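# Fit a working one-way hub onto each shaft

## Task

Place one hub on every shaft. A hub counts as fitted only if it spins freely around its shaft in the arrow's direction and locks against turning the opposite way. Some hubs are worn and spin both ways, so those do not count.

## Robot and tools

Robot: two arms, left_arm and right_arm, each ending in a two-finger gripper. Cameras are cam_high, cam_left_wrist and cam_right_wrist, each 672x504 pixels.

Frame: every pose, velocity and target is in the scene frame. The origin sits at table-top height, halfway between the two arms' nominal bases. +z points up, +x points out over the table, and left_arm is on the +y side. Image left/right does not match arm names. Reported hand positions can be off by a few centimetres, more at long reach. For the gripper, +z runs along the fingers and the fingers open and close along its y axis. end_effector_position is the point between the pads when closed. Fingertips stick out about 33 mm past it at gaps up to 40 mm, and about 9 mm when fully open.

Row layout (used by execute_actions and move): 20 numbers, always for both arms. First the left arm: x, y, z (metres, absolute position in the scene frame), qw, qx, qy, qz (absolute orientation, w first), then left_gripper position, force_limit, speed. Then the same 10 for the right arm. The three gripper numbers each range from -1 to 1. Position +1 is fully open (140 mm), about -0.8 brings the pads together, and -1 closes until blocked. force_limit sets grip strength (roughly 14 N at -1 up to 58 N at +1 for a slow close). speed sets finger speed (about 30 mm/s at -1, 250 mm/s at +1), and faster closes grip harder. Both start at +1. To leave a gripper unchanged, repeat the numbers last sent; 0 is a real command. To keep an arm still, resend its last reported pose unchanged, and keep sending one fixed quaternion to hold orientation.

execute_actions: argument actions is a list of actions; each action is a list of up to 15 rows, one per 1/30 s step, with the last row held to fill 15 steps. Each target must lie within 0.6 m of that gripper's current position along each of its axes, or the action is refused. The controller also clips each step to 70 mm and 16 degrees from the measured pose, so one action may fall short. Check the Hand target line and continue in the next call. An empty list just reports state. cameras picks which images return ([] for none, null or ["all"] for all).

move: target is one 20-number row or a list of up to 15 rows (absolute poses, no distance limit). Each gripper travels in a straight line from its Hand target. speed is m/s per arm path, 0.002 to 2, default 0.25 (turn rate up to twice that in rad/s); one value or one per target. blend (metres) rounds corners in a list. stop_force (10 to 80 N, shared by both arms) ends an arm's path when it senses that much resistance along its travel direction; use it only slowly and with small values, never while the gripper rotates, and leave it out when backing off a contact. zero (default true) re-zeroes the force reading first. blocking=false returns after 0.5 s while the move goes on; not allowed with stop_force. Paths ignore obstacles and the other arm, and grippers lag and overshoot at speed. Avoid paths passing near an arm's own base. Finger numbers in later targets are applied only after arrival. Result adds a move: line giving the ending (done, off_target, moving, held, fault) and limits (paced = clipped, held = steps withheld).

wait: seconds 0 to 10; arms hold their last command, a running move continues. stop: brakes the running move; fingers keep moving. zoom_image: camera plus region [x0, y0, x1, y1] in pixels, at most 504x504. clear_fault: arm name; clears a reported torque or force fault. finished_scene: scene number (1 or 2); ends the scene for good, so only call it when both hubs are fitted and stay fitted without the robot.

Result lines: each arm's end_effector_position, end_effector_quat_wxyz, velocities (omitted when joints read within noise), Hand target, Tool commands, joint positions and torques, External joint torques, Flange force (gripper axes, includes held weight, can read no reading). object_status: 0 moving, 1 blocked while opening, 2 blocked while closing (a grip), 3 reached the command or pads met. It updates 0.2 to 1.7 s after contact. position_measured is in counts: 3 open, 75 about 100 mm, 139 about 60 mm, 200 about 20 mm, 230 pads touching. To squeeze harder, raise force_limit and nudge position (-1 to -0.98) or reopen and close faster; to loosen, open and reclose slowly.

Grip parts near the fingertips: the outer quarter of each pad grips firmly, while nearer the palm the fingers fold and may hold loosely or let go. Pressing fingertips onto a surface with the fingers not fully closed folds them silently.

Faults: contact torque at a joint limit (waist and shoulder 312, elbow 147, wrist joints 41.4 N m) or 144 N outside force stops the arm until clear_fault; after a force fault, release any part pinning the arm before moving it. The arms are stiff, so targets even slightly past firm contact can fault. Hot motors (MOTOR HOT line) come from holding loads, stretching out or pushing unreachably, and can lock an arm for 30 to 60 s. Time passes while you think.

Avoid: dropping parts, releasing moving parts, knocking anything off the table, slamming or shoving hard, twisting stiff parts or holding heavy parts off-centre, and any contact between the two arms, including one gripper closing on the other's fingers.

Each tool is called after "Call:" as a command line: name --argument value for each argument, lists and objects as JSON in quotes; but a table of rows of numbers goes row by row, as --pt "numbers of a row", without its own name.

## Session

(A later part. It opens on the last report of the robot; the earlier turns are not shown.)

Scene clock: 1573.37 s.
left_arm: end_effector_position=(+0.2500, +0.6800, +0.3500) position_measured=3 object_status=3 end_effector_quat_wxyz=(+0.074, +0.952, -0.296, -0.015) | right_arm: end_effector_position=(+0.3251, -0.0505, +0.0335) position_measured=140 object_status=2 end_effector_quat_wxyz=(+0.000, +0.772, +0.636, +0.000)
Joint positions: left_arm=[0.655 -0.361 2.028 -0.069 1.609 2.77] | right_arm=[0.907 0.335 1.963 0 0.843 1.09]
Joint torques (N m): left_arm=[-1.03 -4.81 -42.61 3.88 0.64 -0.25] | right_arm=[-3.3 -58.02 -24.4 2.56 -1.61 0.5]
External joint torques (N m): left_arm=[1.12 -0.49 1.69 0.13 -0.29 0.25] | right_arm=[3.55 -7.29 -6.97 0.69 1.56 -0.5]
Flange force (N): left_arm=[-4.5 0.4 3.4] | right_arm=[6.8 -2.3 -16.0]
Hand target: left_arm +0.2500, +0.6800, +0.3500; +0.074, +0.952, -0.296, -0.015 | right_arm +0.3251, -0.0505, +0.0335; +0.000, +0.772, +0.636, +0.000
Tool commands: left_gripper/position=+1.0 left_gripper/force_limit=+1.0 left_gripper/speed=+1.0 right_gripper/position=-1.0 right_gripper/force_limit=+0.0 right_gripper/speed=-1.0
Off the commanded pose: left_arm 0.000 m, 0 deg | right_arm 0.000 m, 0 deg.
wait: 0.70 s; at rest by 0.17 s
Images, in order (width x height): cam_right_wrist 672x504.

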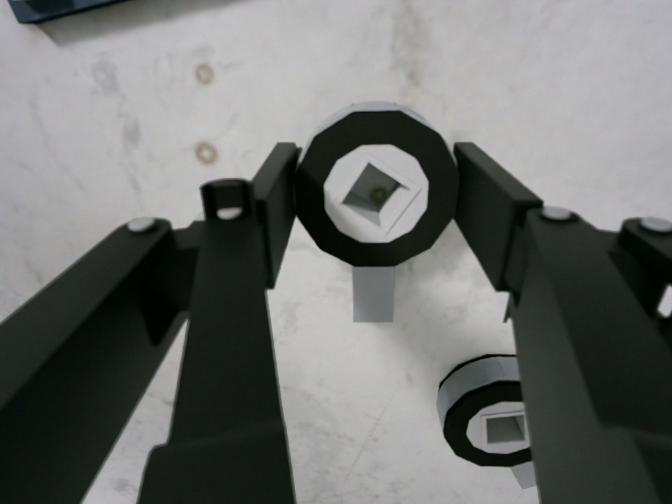

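Call:
move --pt "0.25 0.68 0.35 0.074 0.952 -0.296 -0.015 1 1 1 0.3251 -0.0505 0.12 0 0.77162 0.63608 0 -1 0 -1" --pt "0.25 0.68 0.35 0.074 0.952 -0.296 -0.015 1 1 1 0.2837 0.0948 0.12 0 0.48481 0.87462 0 -1 0 -1" --pt "0.25 0.68 0.35 0.074 0.952 -0.296 -0.015 1 1 1 0.2837 0.0948 0.083 0 0.48481 0.87462 0 -1 0 -1" --speed '[0.1,0.25,0.08]' --cameras '["cam_right_wrist"]'

Call:
zoom_image --camera "cam_right_wrist" --region '[335, 150, 415, 230]'

Scene clock: 1587.47 s.
left_arm: end_effector_position=(+0.2500, +0.6800, +0.3500) position_measured=3 object_status=3 end_effector_quat_wxyz=(+0.074, +0.952, -0.296, -0.015) | right_arm: end_effector_position=(+0.2837, +0.0948, +0.0831) position_measured=140 object_status=2 end_effector_quat_wxyz=(+0.000, +0.485, +0.875, +0.000)
Joint positions: left_arm=[0.655 -0.361 2.028 -0.069 1.609 2.77] | right_arm=[1.078 0.424 1.717 0 1 0.51]
Joint torques (N m): left_arm=[-1.71 -4.45 -42.6 3.89 0.62 -0.21] | right_arm=[-2.67 -82.46 -34.96 3.06 -0.4 0.58]
External joint torques (N m): left_arm=[1.73 -0.18 1.91 0.1 -0.28 0.21] | right_arm=[2.79 4.61 -0.39 0.6 0.37 -0.58]
Flange force (N): left_arm=[-6.0 -0.5 3.6] | right_arm=[6.6 4.8 3.2]
Hand target: left_arm +0.2500, +0.6800, +0.3500; +0.074, +0.952, -0.296, -0.015 | right_arm +0.2837, +0.0948, +0.0830; +0.000, +0.485, +0.875, +0.000
Off the commanded pose: left_arm 0.000 m, 0 deg | right_arm 0.000 m, 0 deg.
move: done
Images, in order (width x height): cam_right_wrist 672x504.

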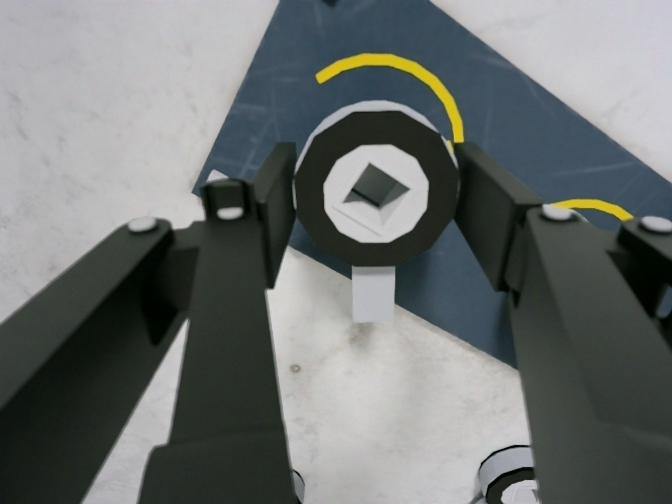

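Scaled by 6.300 from the camera's 672x504 image, which has a finer 960x720 frame.

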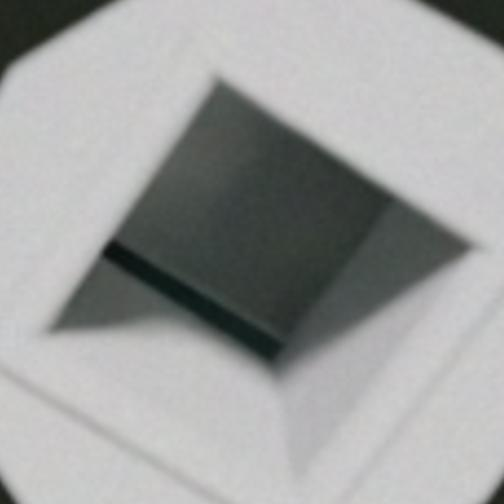

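Call:
move --pt "0.25 0.68 0.35 0.074 0.952 -0.296 -0.015 1 1 1 0.2848 0.0949 0.083 0 0.48481 0.87462 0 -1 0 -1" --pt "0.25 0.68 0.35 0.074 0.952 -0.296 -0.015 1 1 1 0.2848 0.0949 0.0765 0 0.48481 0.87462 0 -1 0 -1" --speed '[0.03,0.012]' --stop_force 10 --cameras '["cam_right_wrist"]'

Call:
zoom_image --camera "cam_right_wrist" --region '[335, 150, 415, 230]'

Scene clock: 1601.63 s.
left_arm: end_effector_position=(+0.2500, +0.6800, +0.3500) position_measured=3 object_status=3 end_effector_quat_wxyz=(+0.074, +0.952, -0.296, -0.015) | right_arm: end_effector_position=(+0.2848, +0.0949, +0.0765) position_measured=140 object_status=2 end_effector_quat_wxyz=(+0.000, +0.485, +0.875, +0.000)
Joint positions: left_arm=[0.655 -0.361 2.028 -0.069 1.609 2.77] | right_arm=[1.077 0.431 1.721 0 0.99 0.509]
Joint torques (N m): left_arm=[-1.58 -4.27 -42.81 3.83 0.69 -0.3] | right_arm=[-0.93 -81.85 -31.68 3.72 0.74 0.52]
External joint torques (N m): left_arm=[1.71 -1.09 1.95 0.18 -0.34 0.31] | right_arm=[1.27 3.77 -3.36 -0.09 -0.77 -0.52]
Flange force (N): left_arm=[-6.7 0.9 3.9] | right_arm=[7.1 9.4 2.1]
Hand target: left_arm +0.2500, +0.6800, +0.3500; +0.074, +0.952, -0.296, -0.015 | right_arm +0.2848, +0.0949, +0.0765; +0.000, +0.485, +0.875, +0.000
Off the commanded pose: left_arm 0.000 m, 0 deg | right_arm 0.000 m, 0 deg.
move: done
Images, in order (width x height): cam_right_wrist 672x504.

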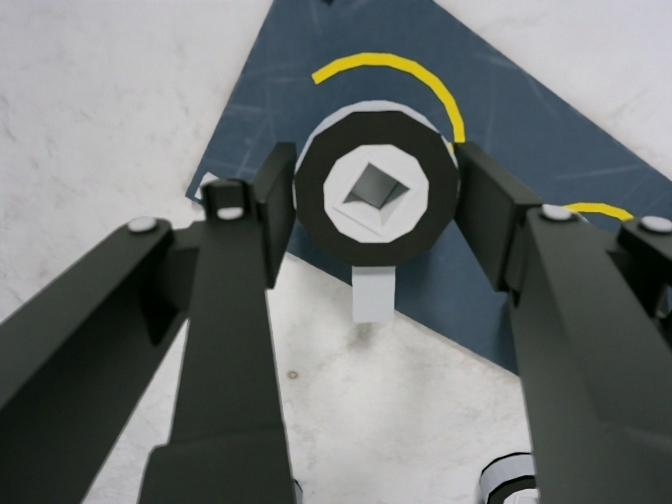

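Scaled by 6.300 from the camera's 672x504 image, which has a finer 960x720 frame.

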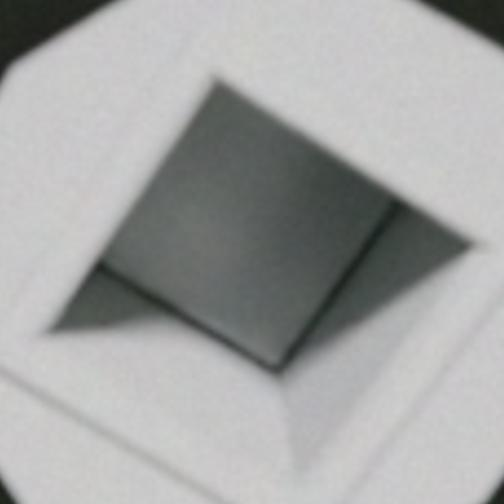

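Call:
move --target '[0.25,0.68,0.35,0.074,0.952,-0.296,-0.015,1,1,1,0.2848,0.0949,0.052,0,0.48481,0.87462,0,-1,0,-1]' --speed 0.025 --stop_force 14 --cameras '[]'

Call:
move --pt "0.25 0.68 0.35 0.074 0.952 -0.296 -0.015 1 1 1 0.2848 0.0949 0.0568 0 0.48481 0.87462 0 -1 0 -1" --pt "0.25 0.68 0.35 0.074 0.952 -0.296 -0.015 1 1 1 0.2848 0.0949 0.0568 0 0.59482 0.80386 0 -1 0 -1" --speed 0.05 --cameras '["cam_right_wrist"]'

Call:
move --target '[0.25,0.68,0.35,0.074,0.952,-0.296,-0.015,1,1,1,0.2848,0.0949,0.0568,0,0.48481,0.87462,0,-1,0,-1]' --speed 0.05 --cameras '["cam_right_wrist"]'

Scene clock: 1615.23 s.
left_arm: end_effector_position=(+0.2500, +0.6800, +0.3500) position_measured=3 object_status=3 end_effector_quat_wxyz=(+0.074, +0.952, -0.296, -0.015) | right_arm: end_effector_position=(+0.2848, +0.0949, +0.0554) position_measured=140 object_status=2 end_effector_quat_wxyz=(+0.000, +0.485, +0.875, +0.000)
Joint positions: left_arm=[0.655 -0.361 2.028 -0.069 1.609 2.77] | right_arm=[1.077 0.45 1.736 0 0.955 0.509]
Joint torques (N m): left_arm=[-1.3 -4.38 -42.7 3.82 0.62 -0.22] | right_arm=[-3.24 -60.78 -22.38 2.98 -2.53 0.54]
External joint torques (N m): left_arm=[1.47 -1.1 1.85 0.19 -0.27 0.23] | right_arm=[3.39 -18.41 -11.91 0.57 2.49 -0.54]
Flange force (N): left_arm=[-5.8 1.3 3.6] | right_arm=[4.9 0.4 -29.7]
Hand target: left_arm +0.2500, +0.6800, +0.3500; +0.074, +0.952, -0.296, -0.015 | right_arm +0.2848, +0.0949, +0.0554; +0.000, +0.485, +0.875, +0.000
Off the commanded pose: left_arm 0.000 m, 0 deg | right_arm 0.003 m, 0 deg.
move: contact (right_arm)
No camera images: "cameras" was empty.

Scene clock: 1618.27 s.
left_arm: end_effector_position=(+0.2500, +0.6800, +0.3500) position_measured=3 object_status=3 end_effector_quat_wxyz=(+0.074, +0.952, -0.296, -0.015) | right_arm: end_effector_position=(+0.2848, +0.0949, +0.0568) position_measured=140 object_status=2 end_effector_quat_wxyz=(+0.000, +0.595, +0.804, +0.000)
Joint positions: left_arm=[0.655 -0.361 2.028 -0.069 1.609 2.77] | right_arm=[1.077 0.449 1.735 0 0.957 0.771]
Joint torques (N m): left_arm=[-1.41 -5.24 -43.03 3.86 0.67 -0.21] | right_arm=[0.78 -78.52 -16.66 5.05 7.68 1.62]
External joint torques (N m): left_arm=[1.47 0.21 2.18 0.15 -0.33 0.21] | right_arm=[-0.67 -0.53 -17.7 -1.49 -7.72 -1.62]
Flange force (N): left_arm=[-5.2 -0.8 4.2] | right_arm=[20.3 23.3 -0.1]
Hand target: left_arm +0.2500, +0.6800, +0.3500; +0.074, +0.952, -0.296, -0.015 | right_arm +0.2848, +0.0949, +0.0568; +0.000, +0.595, +0.804, +0.000
Off the commanded pose: left_arm 0.000 m, 0 deg | right_arm 0.000 m, 0 deg.
move: done
Images, in order (width x height): cam_right_wrist 672x504.

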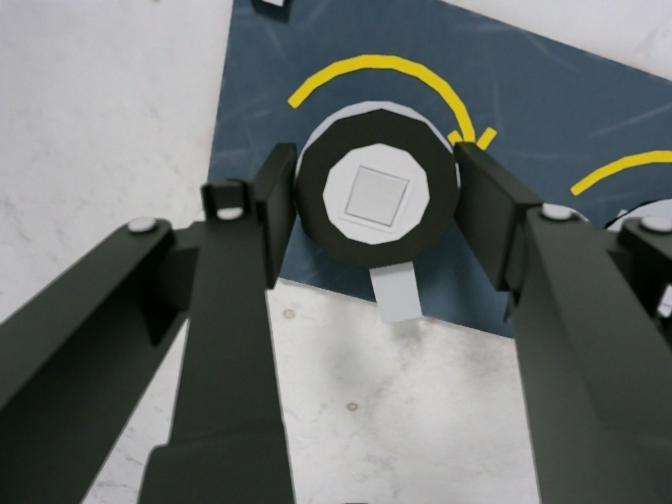

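Scene clock: 1621.27 s.
left_arm: end_effector_position=(+0.2500, +0.6800, +0.3500) position_measured=3 object_status=3 end_effector_quat_wxyz=(+0.074, +0.952, -0.296, -0.015) | right_arm: end_effector_position=(+0.2848, +0.0949, +0.0568) position_measured=140 object_status=2 end_effector_quat_wxyz=(+0.000, +0.485, +0.875, +0.000)
Joint positions: left_arm=[0.655 -0.361 2.028 -0.069 1.609 2.77] | right_arm=[1.077 0.449 1.735 0 0.957 0.509]
Joint torques (N m): left_arm=[-1.56 -4.48 -42.48 3.77 0.63 -0.25] | right_arm=[-5.01 -81.97 -26.88 1.98 2.68 0.63]
External joint torques (N m): left_arm=[1.58 -0.22 1.72 0.23 -0.3 0.26] | right_arm=[5.17 3.03 -7.42 1.59 -2.72 -0.63]
Flange force (N): left_arm=[-5.7 -0.5 3.3] | right_arm=[14.8 12.0 2.2]
Hand target: left_arm +0.2500, +0.6800, +0.3500; +0.074, +0.952, -0.296, -0.015 | right_arm +0.2848, +0.0949, +0.0568; +0.000, +0.485, +0.875, +0.000
Off the commanded pose: left_arm 0.000 m, 0 deg | right_arm 0.000 m, 0 deg.
move: done
Images, in order (width x height): cam_right_wrist 672x504.

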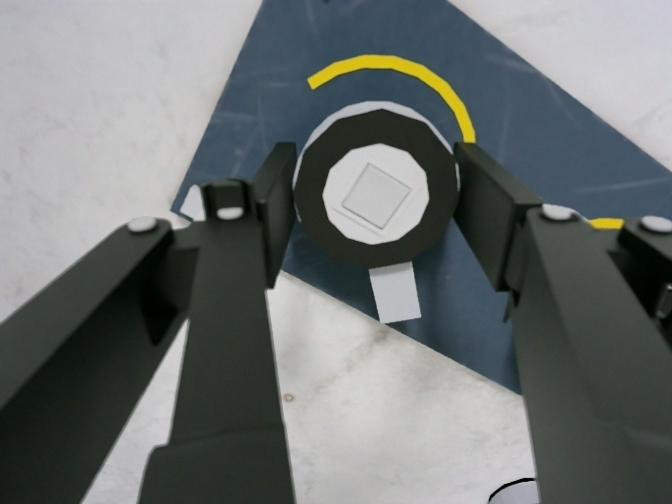

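Call:
move --pt "0.25 0.68 0.35 0.074 0.952 -0.296 -0.015 1 1 1 0.2848 0.0949 0.0556 0 0.48481 0.87462 0 -1 0 -1" --pt "0.25 0.68 0.35 0.074 0.952 -0.296 -0.015 1 1 1 0.2848 0.0949 0.0556 0 0.48481 0.87462 0 0.2 0 -1" --pt "0.25 0.68 0.35 0.074 0.952 -0.296 -0.015 1 1 1 0.2854 0.0940 0.0556 0 0.39875 0.91706 0 0.2 0 -1" --speed 0.05 --cameras '["cam_right_wrist"]'

Call:
zoom_image --camera "cam_right_wrist" --region '[270, 80, 490, 300]'

Scene clock: 1649.57 s.
left_arm: end_effector_position=(+0.2500, +0.6800, +0.3500) position_measured=3 object_status=3 end_effector_quat_wxyz=(+0.074, +0.952, -0.296, -0.015) | right_arm: end_effector_position=(+0.2854, +0.0940, +0.0556) position_measured=104 object_status=3 end_effector_quat_wxyz=(+0.000, +0.399, +0.917, +0.000)
Joint positions: left_arm=[0.655 -0.361 2.028 -0.069 1.609 2.77] | right_arm=[1.076 0.449 1.737 0 0.955 0.316]
Joint torques (N m): left_arm=[-1.87 -4.75 -42.65 3.89 0.65 -0.2] | right_arm=[-3.17 -81.2 -31.67 2.93 -0.46 0.6]
External joint torques (N m): left_arm=[1.9 0.06 1.93 0.1 -0.31 0.2] | right_arm=[3.39 2.22 -2.57 0.62 0.44 -0.6]
Flange force (N): left_arm=[-6.3 -1.1 3.7] | right_arm=[6.8 7.0 -0.4]
Hand target: left_arm +0.2500, +0.6800, +0.3500; +0.074, +0.952, -0.296, -0.015 | right_arm +0.2854, +0.0940, +0.0556; +0.000, +0.399, +0.917, +0.000
Off the commanded pose: left_arm 0.000 m, 0 deg | right_arm 0.000 m, 0 deg.
move: done
Images, in order (width x height): cam_right_wrist 672x504.

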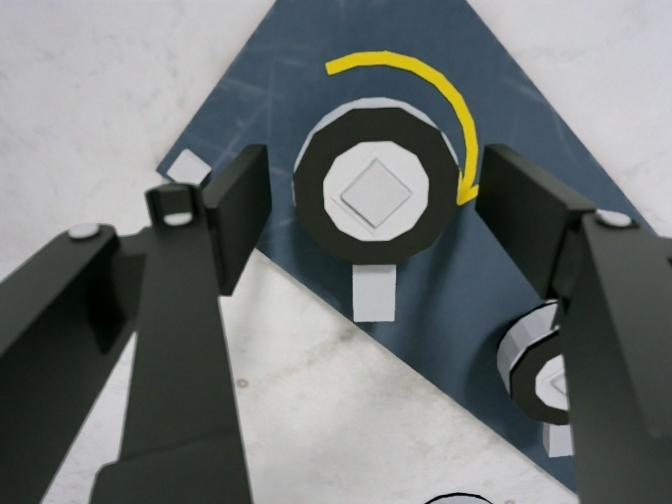

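Scaled by 2.291 from the camera's 672x504 image, which has a finer 960x720 frame.

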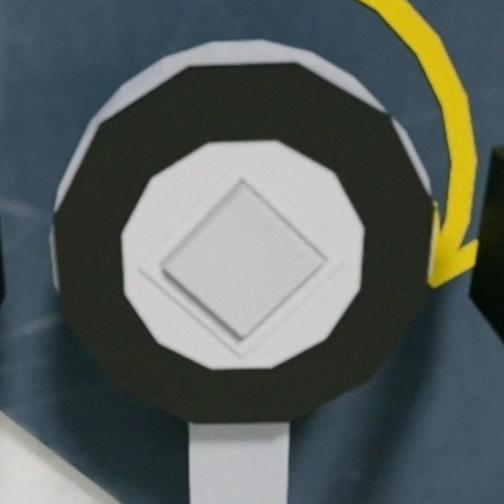

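Call:
move --pt "0.25 0.68 0.35 0.074 0.952 -0.296 -0.015 1 1 1 0.2854 0.0940 0.0556 0 0.39875 0.91706 0 -1 0 -1" --speed 0.05 --cameras '[]'

Call:
wait --seconds 0.7 --cameras '[]'

Call:
move --pt "0.25 0.68 0.35 0.074 0.952 -0.296 -0.015 1 1 1 0.2854 0.0940 0.085 0 0.39875 0.91706 0 -1 0 -1" --pt "0.25 0.68 0.35 0.074 0.952 -0.296 -0.015 1 1 1 0.2854 0.0940 0.12 0 0.39875 0.91706 0 -1 0 -1" --pt "0.25 0.68 0.35 0.074 0.952 -0.296 -0.015 1 1 1 0.5484 0.0943 0.12 0 0.39875 0.91706 0 -1 0 -1" --pt "0.25 0.68 0.35 0.074 0.952 -0.296 -0.015 1 1 1 0.5484 0.0943 0.083 0 0.39875 0.91706 0 -1 0 -1" --speed '[0.05,0.12,0.25,0.08]' --cameras '["cam_right_wrist"]'

Call:
zoom_image --camera "cam_right_wrist" --region '[335, 150, 415, 230]'

Scene clock: 1664.63 s.
left_arm: end_effector_position=(+0.2500, +0.6800, +0.3500) position_measured=3 object_status=3 end_effector_quat_wxyz=(+0.074, +0.952, -0.296, -0.015) | right_arm: end_effector_position=(+0.2854, +0.0940, +0.0556) position_measured=140 object_status=0 end_effector_quat_wxyz=(+0.000, +0.399, +0.917, +0.000)
Joint positions: left_arm=[0.655 -0.361 2.028 -0.069 1.609 2.77] | right_arm=[1.076 0.449 1.737 0 0.955 0.316]
Joint torques (N m): left_arm=[-1.65 -4.65 -42.74 3.87 0.63 -0.26] | right_arm=[-3.01 -73.3 -29.05 2.81 -1.7 0.49]
External joint torques (N m): left_arm=[1.68 -0.16 1.95 0.13 -0.3 0.26] | right_arm=[3.14 -5.7 -5.21 0.75 1.68 -0.49]
Flange force (N): left_arm=[-6.0 -0.6 3.7] | right_arm=[5.2 3.3 -11.7]
Hand target: left_arm +0.2500, +0.6800, +0.3500; +0.074, +0.952, -0.296, -0.015 | right_arm +0.2854, +0.0940, +0.0556; +0.000, +0.399, +0.917, +0.000
Off the commanded pose: left_arm 0.000 m, 0 deg | right_arm 0.000 m, 0 deg.
move: done
No camera images: "cameras" was empty.

Scene clock: 1665.33 s.
left_arm: end_effector_position=(+0.2500, +0.6800, +0.3500) position_measured=3 object_status=3 end_effector_quat_wxyz=(+0.074, +0.952, -0.296, -0.015) | right_arm: end_effector_position=(+0.2854, +0.0940, +0.0556) position_measured=140 object_status=2 end_effector_quat_wxyz=(+0.000, +0.399, +0.917, +0.000)
Joint positions: left_arm=[0.655 -0.361 2.028 -0.069 1.609 2.77] | right_arm=[1.076 0.449 1.737 0 0.955 0.316]
Joint torques (N m): left_arm=[-2.16 -4.77 -42.58 3.83 0.6 -0.33] | right_arm=[-3.32 -73.66 -29.28 2.85 -1.73 0.53]
External joint torques (N m): left_arm=[2.23 -0.11 1.79 0.18 -0.26 0.34] | right_arm=[3.39 -5.24 -4.92 0.69 1.71 -0.53]
Flange force (N): left_arm=[-7.7 -1.4 3.3] | right_arm=[5.4 3.3 -11.1]
Hand target: left_arm +0.2500, +0.6800, +0.3500; +0.074, +0.952, -0.296, -0.015 | right_arm +0.2854, +0.0940, +0.0556; +0.000, +0.399, +0.917, +0.000
Tool commands: left_gripper/position=+1.0 left_gripper/force_limit=+1.0 left_gripper/speed=+1.0 right_gripper/position=-1.0 right_gripper/force_limit=+0.0 right_gripper/speed=-1.0
Off the commanded pose: left_arm 0.000 m, 0 deg | right_arm 0.000 m, 0 deg.
wait: 0.70 s; at rest by 0.17 s
No camera images: "cameras" was empty.

Scene clock: 1668.27 s.
left_arm: end_effector_position=(+0.2500, +0.6800, +0.3500) position_measured=3 object_status=3 end_effector_quat_wxyz=(+0.074, +0.952, -0.296, -0.015) | right_arm: end_effector_position=(+0.5484, +0.0943, +0.0831) position_measured=140 object_status=2 end_effector_quat_wxyz=(+0.000, +0.399, +0.917, +0.000)
Joint positions: left_arm=[0.655 -0.361 2.028 -0.069 1.609 2.77] | right_arm=[0.811 0.635 1.372 0 1.135 0.051]
Joint torques (N m): left_arm=[-1.88 -4.9 -42.72 3.89 0.7 -0.22] | right_arm=[-2.93 -104.15 -36.06 3.3 -0.81 0.49]
External joint torques (N m): left_arm=[1.93 -0.06 1.91 0.11 -0.36 0.23] | right_arm=[3.13 4.72 -1.96 0.64 0.8 -0.49]
Flange force (N): left_arm=[-6.5 -1.0 3.7] | right_arm=[4.2 12.8 0.6]
Hand target: left_arm +0.2500, +0.6800, +0.3500; +0.074, +0.952, -0.296, -0.015 | right_arm +0.5484, +0.0943, +0.0830; +0.000, +0.399, +0.917, +0.000
Off the commanded pose: left_arm 0.000 m, 0 deg | right_arm 0.000 m, 0 deg.
move: done
Images, in order (width x height): cam_right_wrist 672x504.

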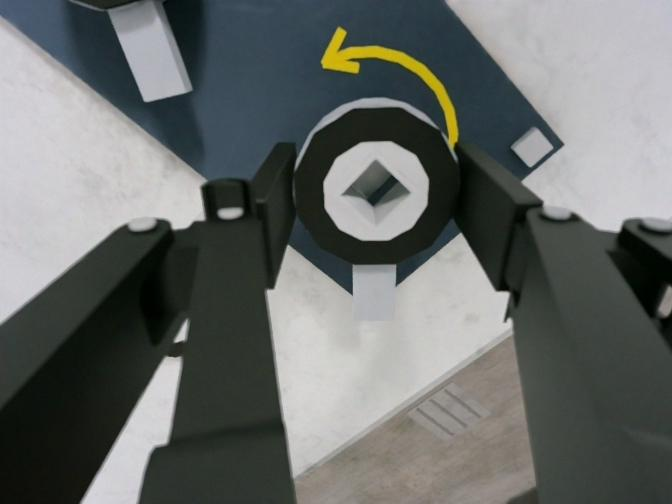

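Scaled by 6.300 from the camera's 672x504 image, which has a finer 960x720 frame.

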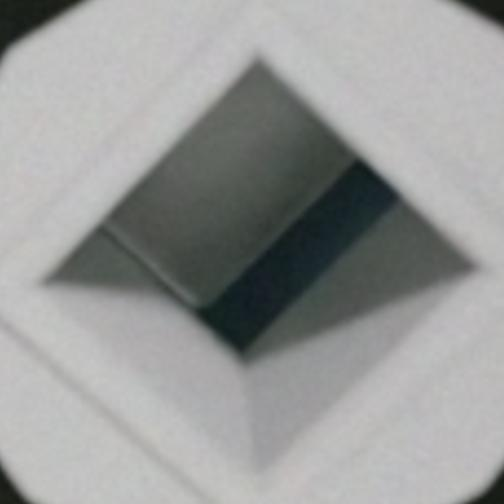

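Call:
move --target '[0.25,0.68,0.35,0.074,0.952,-0.296,-0.015,1,1,1,0.5455,0.0941,0.083,0,0.39875,0.91706,0,-1,0,-1]' --speed 0.03 --cameras '["cam_right_wrist"]'

Call:
zoom_image --camera "cam_right_wrist" --region '[335, 150, 415, 230]'

Scene clock: 1678.93 s.
left_arm: end_effector_position=(+0.2500, +0.6800, +0.3500) position_measured=3 object_status=3 end_effector_quat_wxyz=(+0.074, +0.952, -0.296, -0.015) | right_arm: end_effector_position=(+0.5455, +0.0941, +0.0830) position_measured=140 object_status=2 end_effector_quat_wxyz=(+0.000, +0.399, +0.917, +0.000)
Joint positions: left_arm=[0.655 -0.361 2.028 -0.069 1.609 2.77] | right_arm=[0.813 0.632 1.377 0 1.133 0.053]
Joint torques (N m): left_arm=[-1.39 -4.84 -42.32 3.82 0.6 -0.19] | right_arm=[-2.9 -103.31 -36.36 3.37 -0.39 0.4]
External joint torques (N m): left_arm=[1.54 -0.54 1.43 0.2 -0.25 0.19] | right_arm=[3.11 4.32 -1.62 0.57 0.37 -0.4]
Flange force (N): left_arm=[-5.5 -0.1 2.8] | right_arm=[4.1 10.8 1.2]
Hand target: left_arm +0.2500, +0.6800, +0.3500; +0.074, +0.952, -0.296, -0.015 | right_arm +0.5455, +0.0941, +0.0830; +0.000, +0.399, +0.917, +0.000
Off the commanded pose: left_arm 0.000 m, 0 deg | right_arm 0.000 m, 0 deg.
move: done
Images, in order (width x height): cam_right_wrist 672x504.

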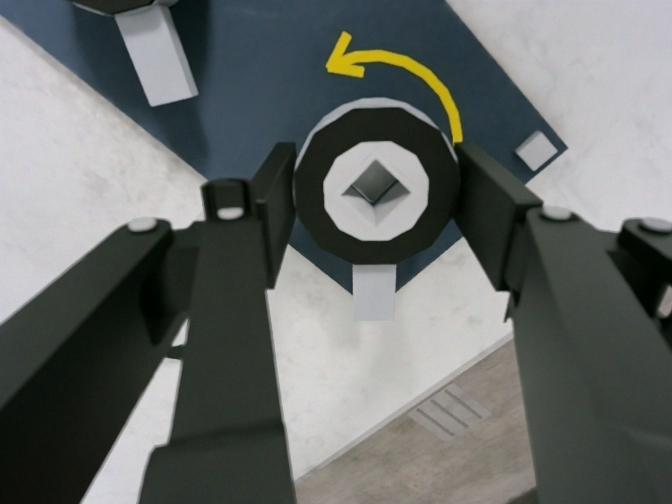

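Scaled by 6.300 from the camera's 672x504 image, which has a finer 960x720 frame.

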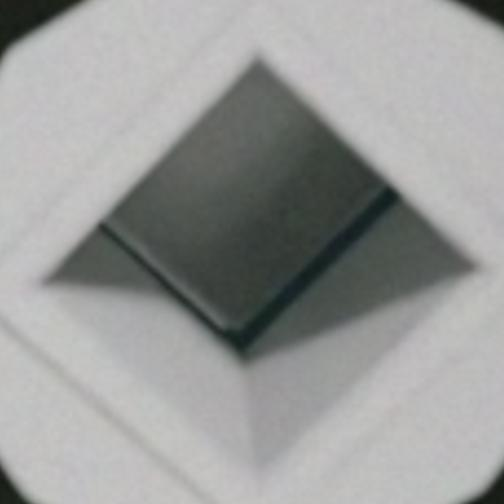

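Call:
move --target '[0.25,0.68,0.35,0.074,0.952,-0.296,-0.015,1,1,1,0.5455,0.0940,0.0765,0,0.39875,0.91706,0,-1,0,-1]' --speed 0.012 --stop_force 10 --cameras '["cam_right_wrist"]'

Call:
zoom_image --camera "cam_right_wrist" --region '[335, 150, 415, 230]'

Scene clock: 1689.93 s.
left_arm: end_effector_position=(+0.2500, +0.6800, +0.3500) position_measured=3 object_status=3 end_effector_quat_wxyz=(+0.074, +0.952, -0.296, -0.015) | right_arm: end_effector_position=(+0.5454, +0.0940, +0.0765) position_measured=140 object_status=2 end_effector_quat_wxyz=(+0.000, +0.399, +0.917, +0.000)
Joint positions: left_arm=[0.655 -0.361 2.028 -0.069 1.609 2.77] | right_arm=[0.813 0.636 1.382 0 1.123 0.053]
Joint torques (N m): left_arm=[-1.35 -4.27 -42.59 3.94 0.65 -0.24] | right_arm=[-2.19 -103.48 -36.42 3.47 -0.19 0.48]
External joint torques (N m): left_arm=[1.39 -0.62 1.75 0.07 -0.31 0.25] | right_arm=[2.4 4.32 -1.35 0.44 0.17 -0.48]
Flange force (N): left_arm=[-5.3 0.4 3.5] | right_arm=[3.1 9.9 1.8]
Hand target: left_arm +0.2500, +0.6800, +0.3500; +0.074, +0.952, -0.296, -0.015 | right_arm +0.5455, +0.0940, +0.0765; +0.000, +0.399, +0.917, +0.000
Off the commanded pose: left_arm 0.000 m, 0 deg | right_arm 0.000 m, 0 deg.
move: done
Images, in order (width x height): cam_right_wrist 672x504.

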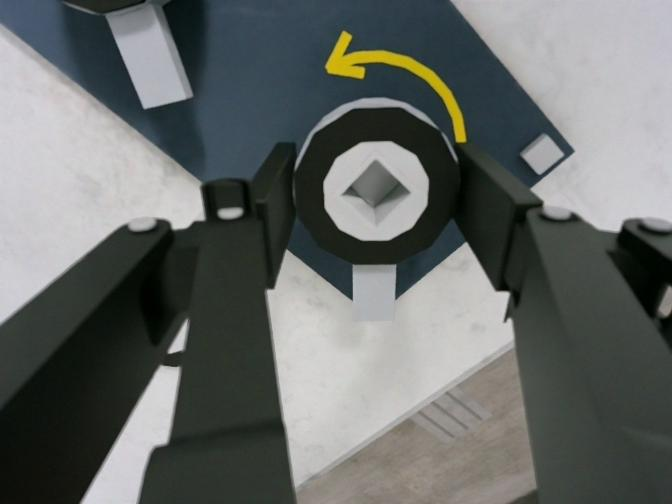

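Scaled by 6.300 from the camera's 672x504 image, which has a finer 960x720 frame.

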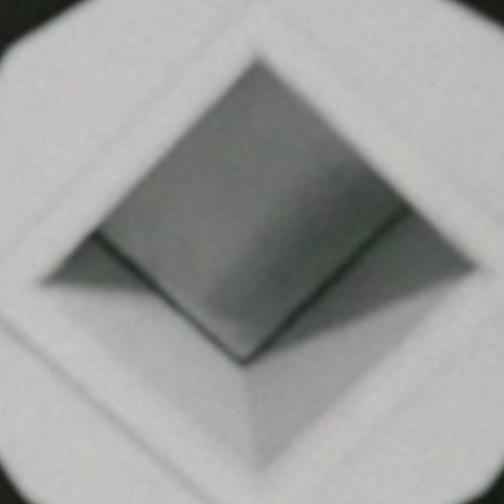

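Call:
move --target '[0.25,0.68,0.35,0.074,0.952,-0.296,-0.015,1,1,1,0.5455,0.0940,0.052,0,0.39875,0.91706,0,-1,0,-1]' --speed 0.025 --stop_force 14 --cameras '["cam_right_wrist"]'

Call:
move --pt "0.25 0.68 0.35 0.074 0.952 -0.296 -0.015 1 1 1 0.5455 0.0940 0.0555 0 0.39875 0.91706 0 0.2 0 -1" --pt "0.25 0.68 0.35 0.074 0.952 -0.296 -0.015 1 1 1 0.5455 0.0940 0.12 0 0.39875 0.91706 0 0.2 0 -1" --pt "0.25 0.68 0.35 0.074 0.952 -0.296 -0.015 1 1 1 0.526 -0.053 0.1 0 0.69466 0.71934 0 0.2 0 -1" --pt "0.25 0.68 0.35 0.074 0.952 -0.296 -0.015 1 1 1 0.526 -0.053 0.08 0 0.69466 0.71934 0 0.2 0 -1" --speed '[0.02,0.15,0.25,0.1]' --cameras '["cam_right_wrist"]'

Call:
zoom_image --camera "cam_right_wrist" --region '[280, 70, 450, 280]'

Scene clock: 1706.67 s.
left_arm: end_effector_position=(+0.2500, +0.6800, +0.3500) position_measured=3 object_status=3 end_effector_quat_wxyz=(+0.074, +0.952, -0.296, -0.015) | right_arm: end_effector_position=(+0.5455, +0.0940, +0.0558) position_measured=140 object_status=2 end_effector_quat_wxyz=(+0.000, +0.399, +0.917, +0.000)
Joint positions: left_arm=[0.655 -0.361 2.028 -0.069 1.609 2.77] | right_arm=[0.813 0.652 1.397 0 1.093 0.053]
Joint torques (N m): left_arm=[-1.68 -5.05 -42.49 3.96 0.7 -0.22] | right_arm=[-3.28 -74.04 -23.71 3.28 -3.75 0.47]
External joint torques (N m): left_arm=[1.65 0.5 1.75 0.04 -0.36 0.23] | right_arm=[3.29 -25.67 -13.44 0.57 3.74 -0.47]
Flange force (N): left_arm=[-5.4 -1.8 3.4] | right_arm=[3.3 1.0 -34.0]
Hand target: left_arm +0.2500, +0.6800, +0.3500; +0.074, +0.952, -0.296, -0.015 | right_arm +0.5455, +0.0940, +0.0558; +0.000, +0.399, +0.917, +0.000
Off the commanded pose: left_arm 0.000 m, 0 deg | right_arm 0.004 m, 0 deg.
move: contact (right_arm)
Images, in order (width x height): cam_right_wrist 672x504.

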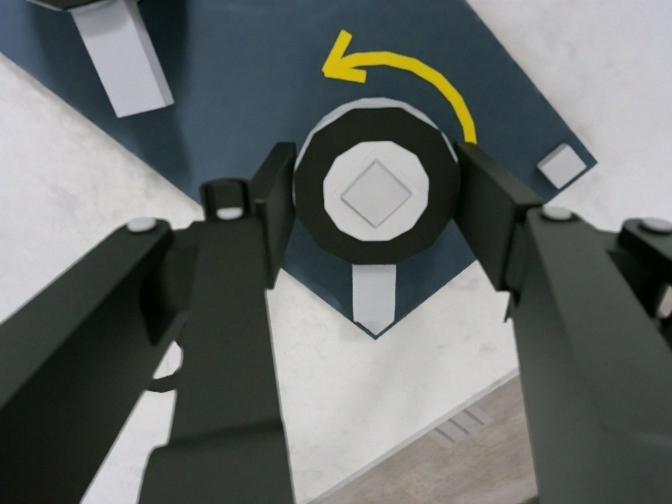

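Scene clock: 1710.30 s.
left_arm: end_effector_position=(+0.2500, +0.6800, +0.3500) position_measured=3 object_status=3 end_effector_quat_wxyz=(+0.074, +0.952, -0.296, -0.015) | right_arm: end_effector_position=(+0.5260, -0.0530, +0.0801) position_measured=104 object_status=3 end_effector_quat_wxyz=(+0.000, +0.695, +0.719, +0.000)
Joint positions: left_arm=[0.655 -0.361 2.028 -0.069 1.609 2.77] | right_arm=[0.696 0.466 1.658 0 1.017 0.652]
Joint torques (N m): left_arm=[-1.76 -4.41 -42.81 3.87 0.63 -0.28] | right_arm=[-3.3 -83.95 -34.01 3.11 -0.6 0.49]
External joint torques (N m): left_arm=[1.73 -0.13 2.09 0.12 -0.3 0.28] | right_arm=[3.5 1.63 -1.72 0.59 0.56 -0.49]
Flange force (N): left_arm=[-6.2 -0.6 4.0] | right_arm=[7.3 2.5 -0.8]
Hand target: left_arm +0.2500, +0.6800, +0.3500; +0.074, +0.952, -0.296, -0.015 | right_arm +0.5260, -0.0530, +0.0800; +0.000, +0.695, +0.719, +0.000
Off the commanded pose: left_arm 0.000 m, 0 deg | right_arm 0.000 m, 0 deg.
move: done
Images, in order (width x height): cam_right_wrist 672x504.

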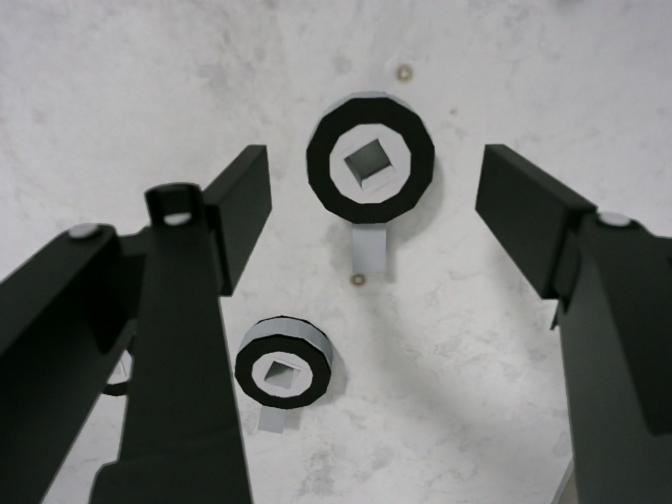

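Scaled by 2.400 from the camera's 672x504 image, which has a finer 960x720 frame.

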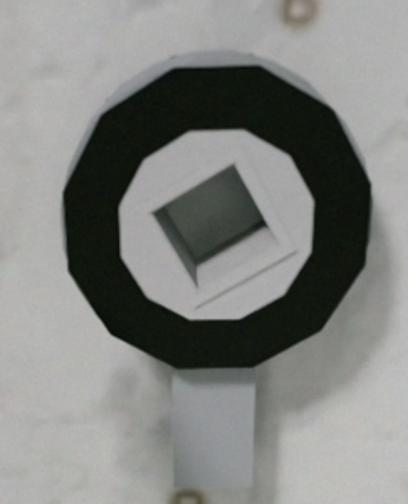

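Call:
move --pt "0.25 0.68 0.35 0.074 0.952 -0.296 -0.015 1 1 1 0.525 -0.0547 0.06 0 0.69466 0.71934 0 0.2 0 -1" --pt "0.25 0.68 0.35 0.074 0.952 -0.296 -0.015 1 1 1 0.525 -0.0547 0.0335 0 0.69466 0.71934 0 0.2 0 -1" --speed '[0.08,0.06]' --cameras '["cam_right_wrist"]'

Call:
zoom_image --camera "cam_right_wrist" --region '[280, 90, 480, 290]'

Scene clock: 1725.40 s.
left_arm: end_effector_position=(+0.2500, +0.6800, +0.3500) position_measured=3 object_status=3 end_effector_quat_wxyz=(+0.074, +0.952, -0.296, -0.015) | right_arm: end_effector_position=(+0.5250, -0.0547, +0.0336) position_measured=104 object_status=3 end_effector_quat_wxyz=(+0.000, +0.695, +0.719, +0.000)
Joint positions: left_arm=[0.655 -0.361 2.028 -0.069 1.609 2.77] | right_arm=[0.695 0.505 1.694 0 0.942 0.651]
Joint torques (N m): left_arm=[-1.29 -4.58 -42.72 3.84 0.68 -0.19] | right_arm=[-2.91 -87.41 -31.67 2.93 -0.36 0.45]
External joint torques (N m): left_arm=[1.35 -0.51 1.84 0.17 -0.34 0.19] | right_arm=[3.08 3.31 -2.26 0.57 0.33 -0.45]
Flange force (N): left_arm=[-5.0 0.4 3.7] | right_arm=[8.9 5.2 1.3]
Hand target: left_arm +0.2500, +0.6800, +0.3500; +0.074, +0.952, -0.296, -0.015 | right_arm +0.5250, -0.0547, +0.0335; +0.000, +0.695, +0.719, +0.000
Off the commanded pose: left_arm 0.000 m, 0 deg | right_arm 0.000 m, 0 deg.
move: done
Images, in order (width x height): cam_right_wrist 672x504.

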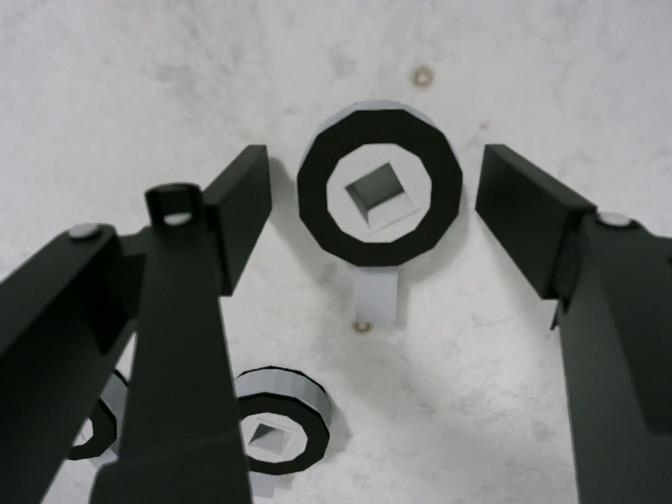

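Scaled by 2.520 from the camera's 672x504 image, which has a finer 960x720 frame.

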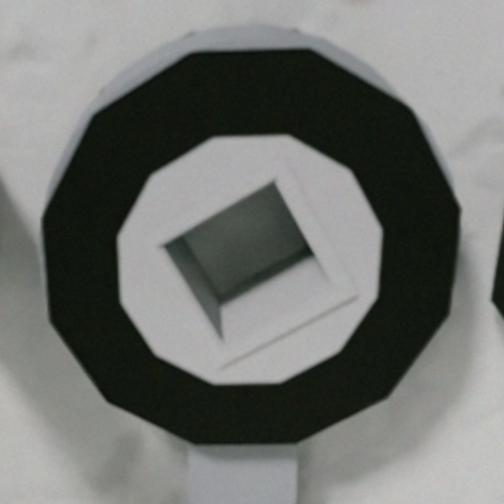

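Call:
move --pt "0.25 0.68 0.35 0.074 0.952 -0.296 -0.015 1 1 1 0.5261 -0.0556 0.0335 0 0.69466 0.71934 0 0.2 0 -1" --pt "0.25 0.68 0.35 0.074 0.952 -0.296 -0.015 1 1 1 0.5261 -0.0556 0.0335 0 0.69466 0.71934 0 -1 0 -1" --speed 0.05 --cameras '[]'

Call:
wait --seconds 0.7 --cameras '["cam_right_wrist"]'

Call:
zoom_image --camera "cam_right_wrist" --region '[280, 90, 480, 290]'

Scene clock: 1736.50 s.
left_arm: end_effector_position=(+0.2500, +0.6800, +0.3500) position_measured=3 object_status=3 end_effector_quat_wxyz=(+0.074, +0.952, -0.296, -0.015) | right_arm: end_effector_position=(+0.5261, -0.0556, +0.0335) position_measured=140 object_status=0 end_effector_quat_wxyz=(+0.000, +0.695, +0.719, +0.000)
Joint positions: left_arm=[0.655 -0.361 2.028 -0.069 1.609 2.77] | right_arm=[0.693 0.506 1.694 0 0.942 0.649]
Joint torques (N m): left_arm=[-2.36 -5.24 -42.53 3.89 0.67 -0.21] | right_arm=[-3.41 -76.56 -27.09 2.79 -1.23 0.54]
External joint torques (N m): left_arm=[2.49 -0.25 1.58 0.13 -0.33 0.22] | right_arm=[3.85 -7.51 -6.84 0.73 1.19 -0.54]
Flange force (N): left_arm=[-8.0 -1.5 3.0] | right_arm=[7.4 2.0 -13.3]
Hand target: left_arm +0.2500, +0.6800, +0.3500; +0.074, +0.952, -0.296, -0.015 | right_arm +0.5261, -0.0556, +0.0335; +0.000, +0.695, +0.719, +0.000
Off the commanded pose: left_arm 0.000 m, 0 deg | right_arm 0.000 m, 0 deg.
move: done
No camera images: "cameras" was empty.

Scene clock: 1737.20 s.
left_arm: end_effector_position=(+0.2500, +0.6800, +0.3500) position_measured=3 object_status=3 end_effector_quat_wxyz=(+0.074, +0.952, -0.296, -0.015) | right_arm: end_effector_position=(+0.5261, -0.0556, +0.0335) position_measured=140 object_status=2 end_effector_quat_wxyz=(+0.000, +0.695, +0.719, +0.000)
Joint positions: left_arm=[0.655 -0.361 2.028 -0.069 1.609 2.77] | right_arm=[0.693 0.506 1.694 0 0.942 0.649]
Joint torques (N m): left_arm=[-1.43 -5.36 -42.75 3.89 0.64 -0.27] | right_arm=[-3.44 -76.57 -26.91 2.79 -1.1 0.51]
External joint torques (N m): left_arm=[1.51 0.33 1.95 0.12 -0.3 0.28] | right_arm=[3.63 -7.39 -6.99 0.72 1.07 -0.51]
Flange force (N): left_arm=[-5.3 -1.3 3.7] | right_arm=[7.5 2.5 -13.1]
Hand target: left_arm +0.2500, +0.6800, +0.3500; +0.074, +0.952, -0.296, -0.015 | right_arm +0.5261, -0.0556, +0.0335; +0.000, +0.695, +0.719, +0.000
Tool commands: left_gripper/position=+1.0 left_gripper/force_limit=+1.0 left_gripper/speed=+1.0 right_gripper/position=-1.0 right_gripper/force_limit=+0.0 right_gripper/speed=-1.0
Off the commanded pose: left_arm 0.000 m, 0 deg | right_arm 0.000 m, 0 deg.
wait: 0.70 s; at rest by 0.17 s
Images, in order (width x height): cam_right_wrist 672x504.

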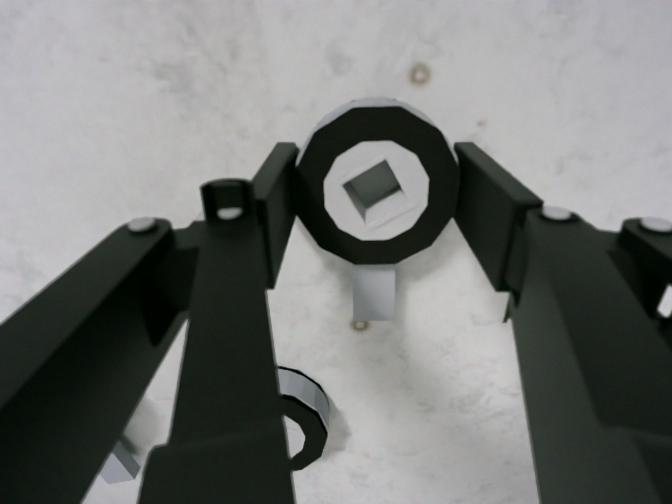

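Scaled by 2.520 from the camera's 672x504 image, which has a finer 960x720 frame.

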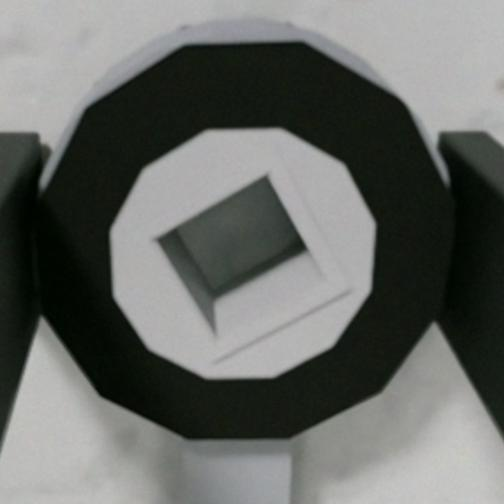

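Call:
move --pt "0.25 0.68 0.35 0.074 0.952 -0.296 -0.015 1 1 1 0.5261 -0.0556 0.12 0 0.69466 0.71934 0 -1 0 -1" --pt "0.25 0.68 0.35 0.074 0.952 -0.296 -0.015 1 1 1 0.2853 0.0940 0.12 0 0.25038 0.96815 0 -1 0 -1" --pt "0.25 0.68 0.35 0.074 0.952 -0.296 -0.015 1 1 1 0.2853 0.0940 0.083 0 0.25038 0.96815 0 -1 0 -1" --speed '[0.1,0.25,0.08]' --cameras '["cam_right_wrist"]'

Call:
zoom_image --camera "cam_right_wrist" --region '[335, 150, 415, 230]'

Scene clock: 1749.20 s.
left_arm: end_effector_position=(+0.2500, +0.6800, +0.3500) position_measured=3 object_status=3 end_effector_quat_wxyz=(+0.074, +0.952, -0.296, -0.015) | right_arm: end_effector_position=(+0.2853, +0.0940, +0.0831) position_measured=140 object_status=2 end_effector_quat_wxyz=(+0.000, +0.250, +0.968, +0.000)
Joint positions: left_arm=[0.655 -0.361 2.028 -0.069 1.609 2.77] | right_arm=[1.076 0.424 1.717 0 1 0.002]
Joint torques (N m): left_arm=[-1.23 -4.36 -42.44 3.78 0.69 -0.25] | right_arm=[-2.99 -81.91 -33.86 3.07 -0.47 0.47]
External joint torques (N m): left_arm=[1.25 -0.46 1.65 0.22 -0.35 0.26] | right_arm=[3.37 3.98 -1.53 0.61 0.46 -0.47]
Flange force (N): left_arm=[-4.8 0.1 3.4] | right_arm=[4.4 9.0 1.6]
Hand target: left_arm +0.2500, +0.6800, +0.3500; +0.074, +0.952, -0.296, -0.015 | right_arm +0.2853, +0.0940, +0.0830; +0.000, +0.250, +0.968, +0.000
Off the commanded pose: left_arm 0.000 m, 0 deg | right_arm 0.000 m, 0 deg.
move: done
Images, in order (width x height): cam_right_wrist 672x504.

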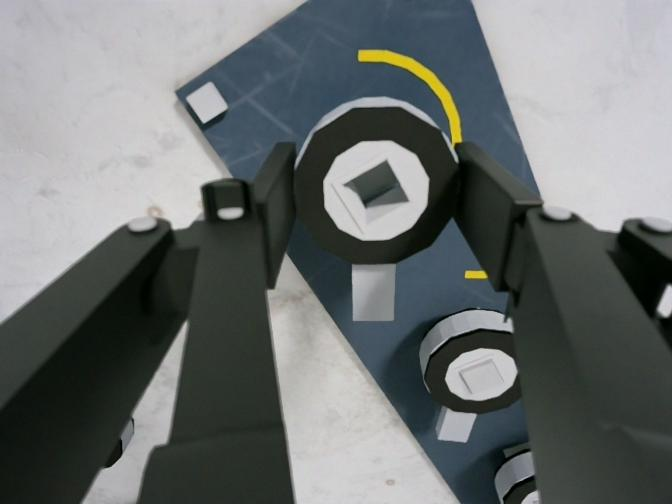

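Scaled by 6.300 from the camera's 672x504 image, which has a finer 960x720 frame.

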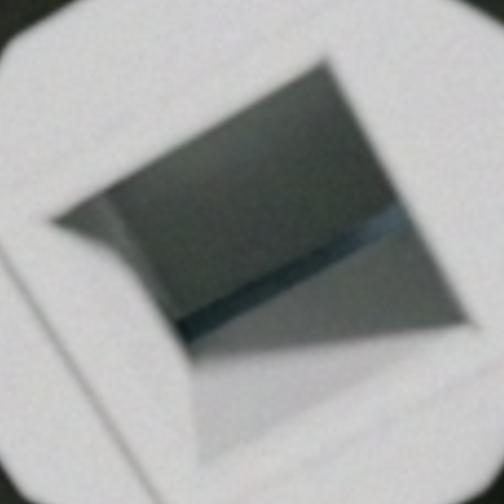

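Call:
move --pt "0.25 0.68 0.35 0.074 0.952 -0.296 -0.015 1 1 1 0.2850 0.0940 0.083 0 0.25038 0.96815 0 -1 0 -1" --pt "0.25 0.68 0.35 0.074 0.952 -0.296 -0.015 1 1 1 0.2850 0.0940 0.0765 0 0.25038 0.96815 0 -1 0 -1" --speed '[0.03,0.012]' --stop_force 10 --cameras '["cam_right_wrist"]'

Call:
zoom_image --camera "cam_right_wrist" --region '[335, 150, 415, 230]'

Scene clock: 1758.63 s.
left_arm: end_effector_position=(+0.2500, +0.6800, +0.3500) position_measured=3 object_status=3 end_effector_quat_wxyz=(+0.074, +0.952, -0.296, -0.015) | right_arm: end_effector_position=(+0.2850, +0.0940, +0.0765) position_measured=140 object_status=2 end_effector_quat_wxyz=(+0.000, +0.250, +0.968, +0.000)
Joint positions: left_arm=[0.655 -0.361 2.028 -0.069 1.609 2.77] | right_arm=[1.076 0.43 1.723 0 0.989 0.002]
Joint torques (N m): left_arm=[-1.68 -4.53 -42.59 3.89 0.67 -0.28] | right_arm=[2.9 -81.63 -35.27 5.3 -1.55 0.42]
External joint torques (N m): left_arm=[1.77 -0.5 1.75 0.11 -0.33 0.29] | right_arm=[-2.84 3.64 0.23 -1.66 1.54 -0.42]
Flange force (N): left_arm=[-6.4 -0.3 3.4] | right_arm=[-4.2 5.6 0.9]
Hand target: left_arm +0.2500, +0.6800, +0.3500; +0.074, +0.952, -0.296, -0.015 | right_arm +0.2850, +0.0940, +0.0765; +0.000, +0.250, +0.968, +0.000
Off the commanded pose: left_arm 0.000 m, 0 deg | right_arm 0.000 m, 0 deg.
move: done
Images, in order (width x height): cam_right_wrist 672x504.

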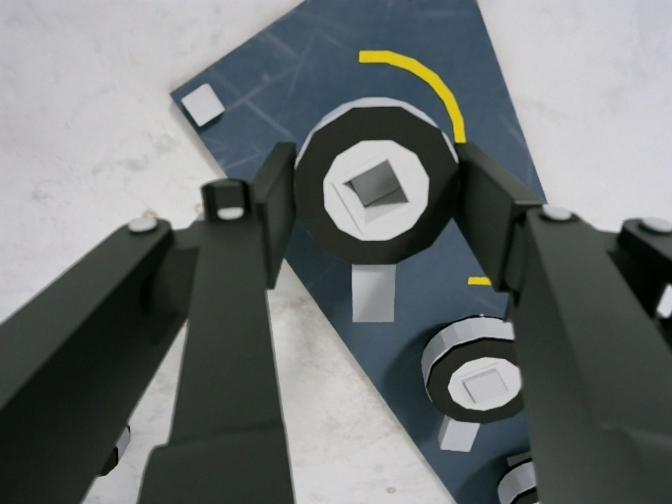

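Scaled by 6.300 from the camera's 672x504 image, which has a finer 960x720 frame.

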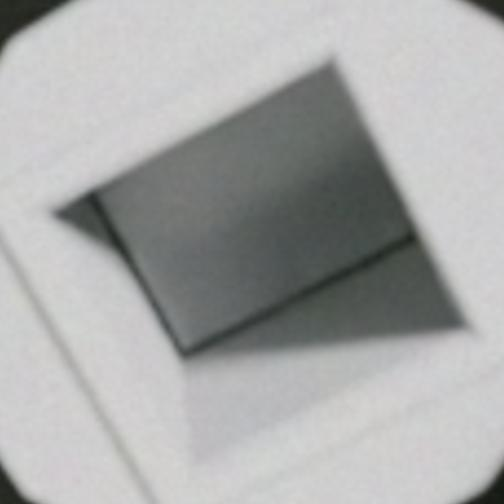

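Seat and test: CW to ψ136 then back.

Call:
move --target '[0.25,0.68,0.35,0.074,0.952,-0.296,-0.015,1,1,1,0.2850,0.0940,0.052,0,0.25038,0.96815,0,-1,0,-1]' --speed 0.025 --stop_force 14 --cameras '[]'

Call:
move --pt "0.25 0.68 0.35 0.074 0.952 -0.296 -0.015 1 1 1 0.2850 0.0940 0.0568 0 0.25038 0.96815 0 -1 0 -1" --pt "0.25 0.68 0.35 0.074 0.952 -0.296 -0.015 1 1 1 0.2850 0.0940 0.0568 0 0.37461 0.92718 0 -1 0 -1" --speed 0.05 --cameras '["cam_right_wrist"]'

Call:
move --target '[0.25,0.68,0.35,0.074,0.952,-0.296,-0.015,1,1,1,0.2850,0.0940,0.0568,0,0.25038,0.96815,0,-1,0,-1]' --speed 0.05 --cameras '["cam_right_wrist"]'

Scene clock: 1772.10 s.
left_arm: end_effector_position=(+0.2500, +0.6800, +0.3500) position_measured=3 object_status=3 end_effector_quat_wxyz=(+0.074, +0.952, -0.296, -0.015) | right_arm: end_effector_position=(+0.2850, +0.0940, +0.0550) position_measured=140 object_status=2 end_effector_quat_wxyz=(+0.000, +0.250, +0.968, +0.000)
Joint positions: left_arm=[0.655 -0.361 2.028 -0.069 1.609 2.77] | right_arm=[1.076 0.45 1.738 0 0.954 0.002]
Joint torques (N m): left_arm=[-1.41 -4.91 -42.9 3.82 0.71 -0.29] | right_arm=[3.36 -59.74 -25.99 5.46 -5.42 0.5]
External joint torques (N m): left_arm=[1.54 -0.5 1.96 0.19 -0.37 0.3] | right_arm=[-2.92 -19.34 -8.18 -1.91 5.41 -0.5]
Flange force (N): left_arm=[-5.9 0.1 3.9] | right_arm=[-4.9 -4.2 -32.8]
Hand target: left_arm +0.2500, +0.6800, +0.3500; +0.074, +0.952, -0.296, -0.015 | right_arm +0.2850, +0.0940, +0.0549; +0.000, +0.250, +0.968, +0.000
Off the commanded pose: left_arm 0.000 m, 0 deg | right_arm 0.003 m, 0 deg.
move: contact (right_arm)
No camera images: "cameras" was empty.

Scene clock: 1775.13 s.
left_arm: end_effector_position=(+0.2500, +0.6800, +0.3500) position_measured=3 object_status=3 end_effector_quat_wxyz=(+0.074, +0.952, -0.296, -0.015) | right_arm: end_effector_position=(+0.2850, +0.0940, +0.0568) position_measured=140 object_status=2 end_effector_quat_wxyz=(+0.000, +0.375, +0.927, +0.000)
Joint positions: left_arm=[0.655 -0.361 2.028 -0.069 1.609 2.77] | right_arm=[1.076 0.448 1.737 0 0.957 0.264]
Joint torques (N m): left_arm=[-1.85 -4.88 -42.66 3.75 0.66 -0.24] | right_arm=[-6.78 -80.08 -27.18 2.52 2.09 1.64]
External joint torques (N m): left_arm=[1.91 0.12 1.92 0.25 -0.32 0.24] | right_arm=[7.25 1.03 -7.16 1.05 -2.11 -1.64]
Flange force (N): left_arm=[-6.5 -1.3 3.6] | right_arm=[12.0 12.2 -0.5]
Hand target: left_arm +0.2500, +0.6800, +0.3500; +0.074, +0.952, -0.296, -0.015 | right_arm +0.2850, +0.0940, +0.0568; +0.000, +0.375, +0.927, +0.000
Off the commanded pose: left_arm 0.000 m, 0 deg | right_arm 0.000 m, 0 deg.
move: done
Images, in order (width x height): cam_right_wrist 672x504.

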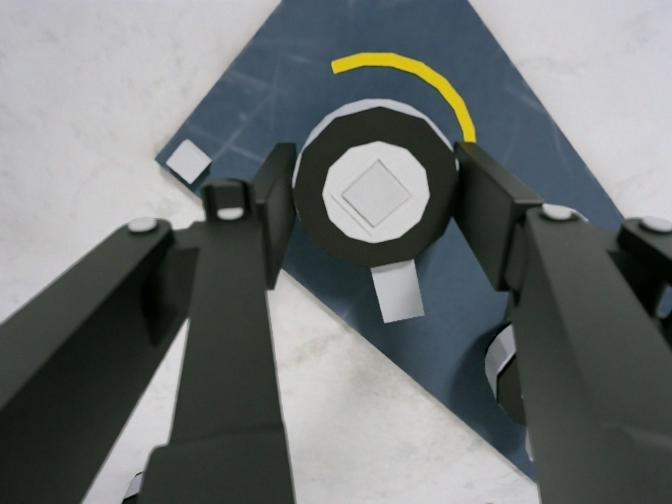

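Scene clock: 1778.13 s.
left_arm: end_effector_position=(+0.2500, +0.6800, +0.3500) position_measured=3 object_status=3 end_effector_quat_wxyz=(+0.074, +0.952, -0.296, -0.015) | right_arm: end_effector_position=(+0.2850, +0.0940, +0.0568) position_measured=140 object_status=2 end_effector_quat_wxyz=(+0.000, +0.250, +0.968, +0.000)
Joint positions: left_arm=[0.655 -0.361 2.028 -0.069 1.609 2.77] | right_arm=[1.076 0.448 1.737 0 0.957 0.002]
Joint torques (N m): left_arm=[-2.05 -4.26 -42.76 3.81 0.6 -0.25] | right_arm=[-5.8 -82.83 -34.51 1.86 -1.38 0.41]
External joint torques (N m): left_arm=[2.09 -0.56 2.01 0.19 -0.26 0.26] | right_arm=[6.17 3.85 0.24 1.71 1.37 -0.41]
Flange force (N): left_arm=[-7.3 -0.2 3.7] | right_arm=[8.2 5.7 1.5]
Hand target: left_arm +0.2500, +0.6800, +0.3500; +0.074, +0.952, -0.296, -0.015 | right_arm +0.2850, +0.0940, +0.0568; +0.000, +0.250, +0.968, +0.000
Off the commanded pose: left_arm 0.000 m, 0 deg | right_arm 0.000 m, 0 deg.
move: done
Images, in order (width x height): cam_right_wrist 672x504.

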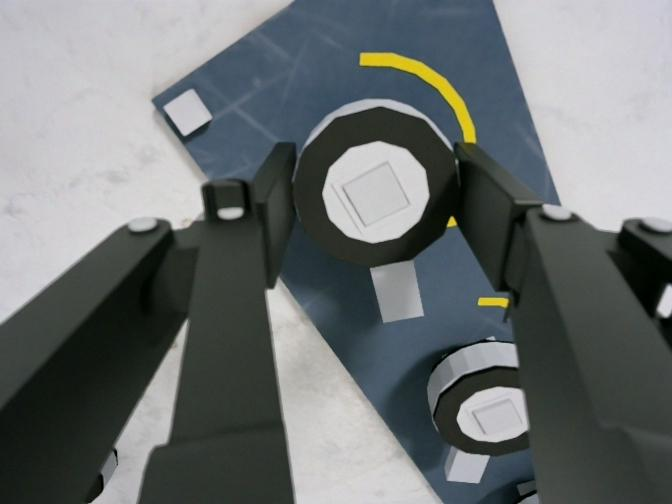

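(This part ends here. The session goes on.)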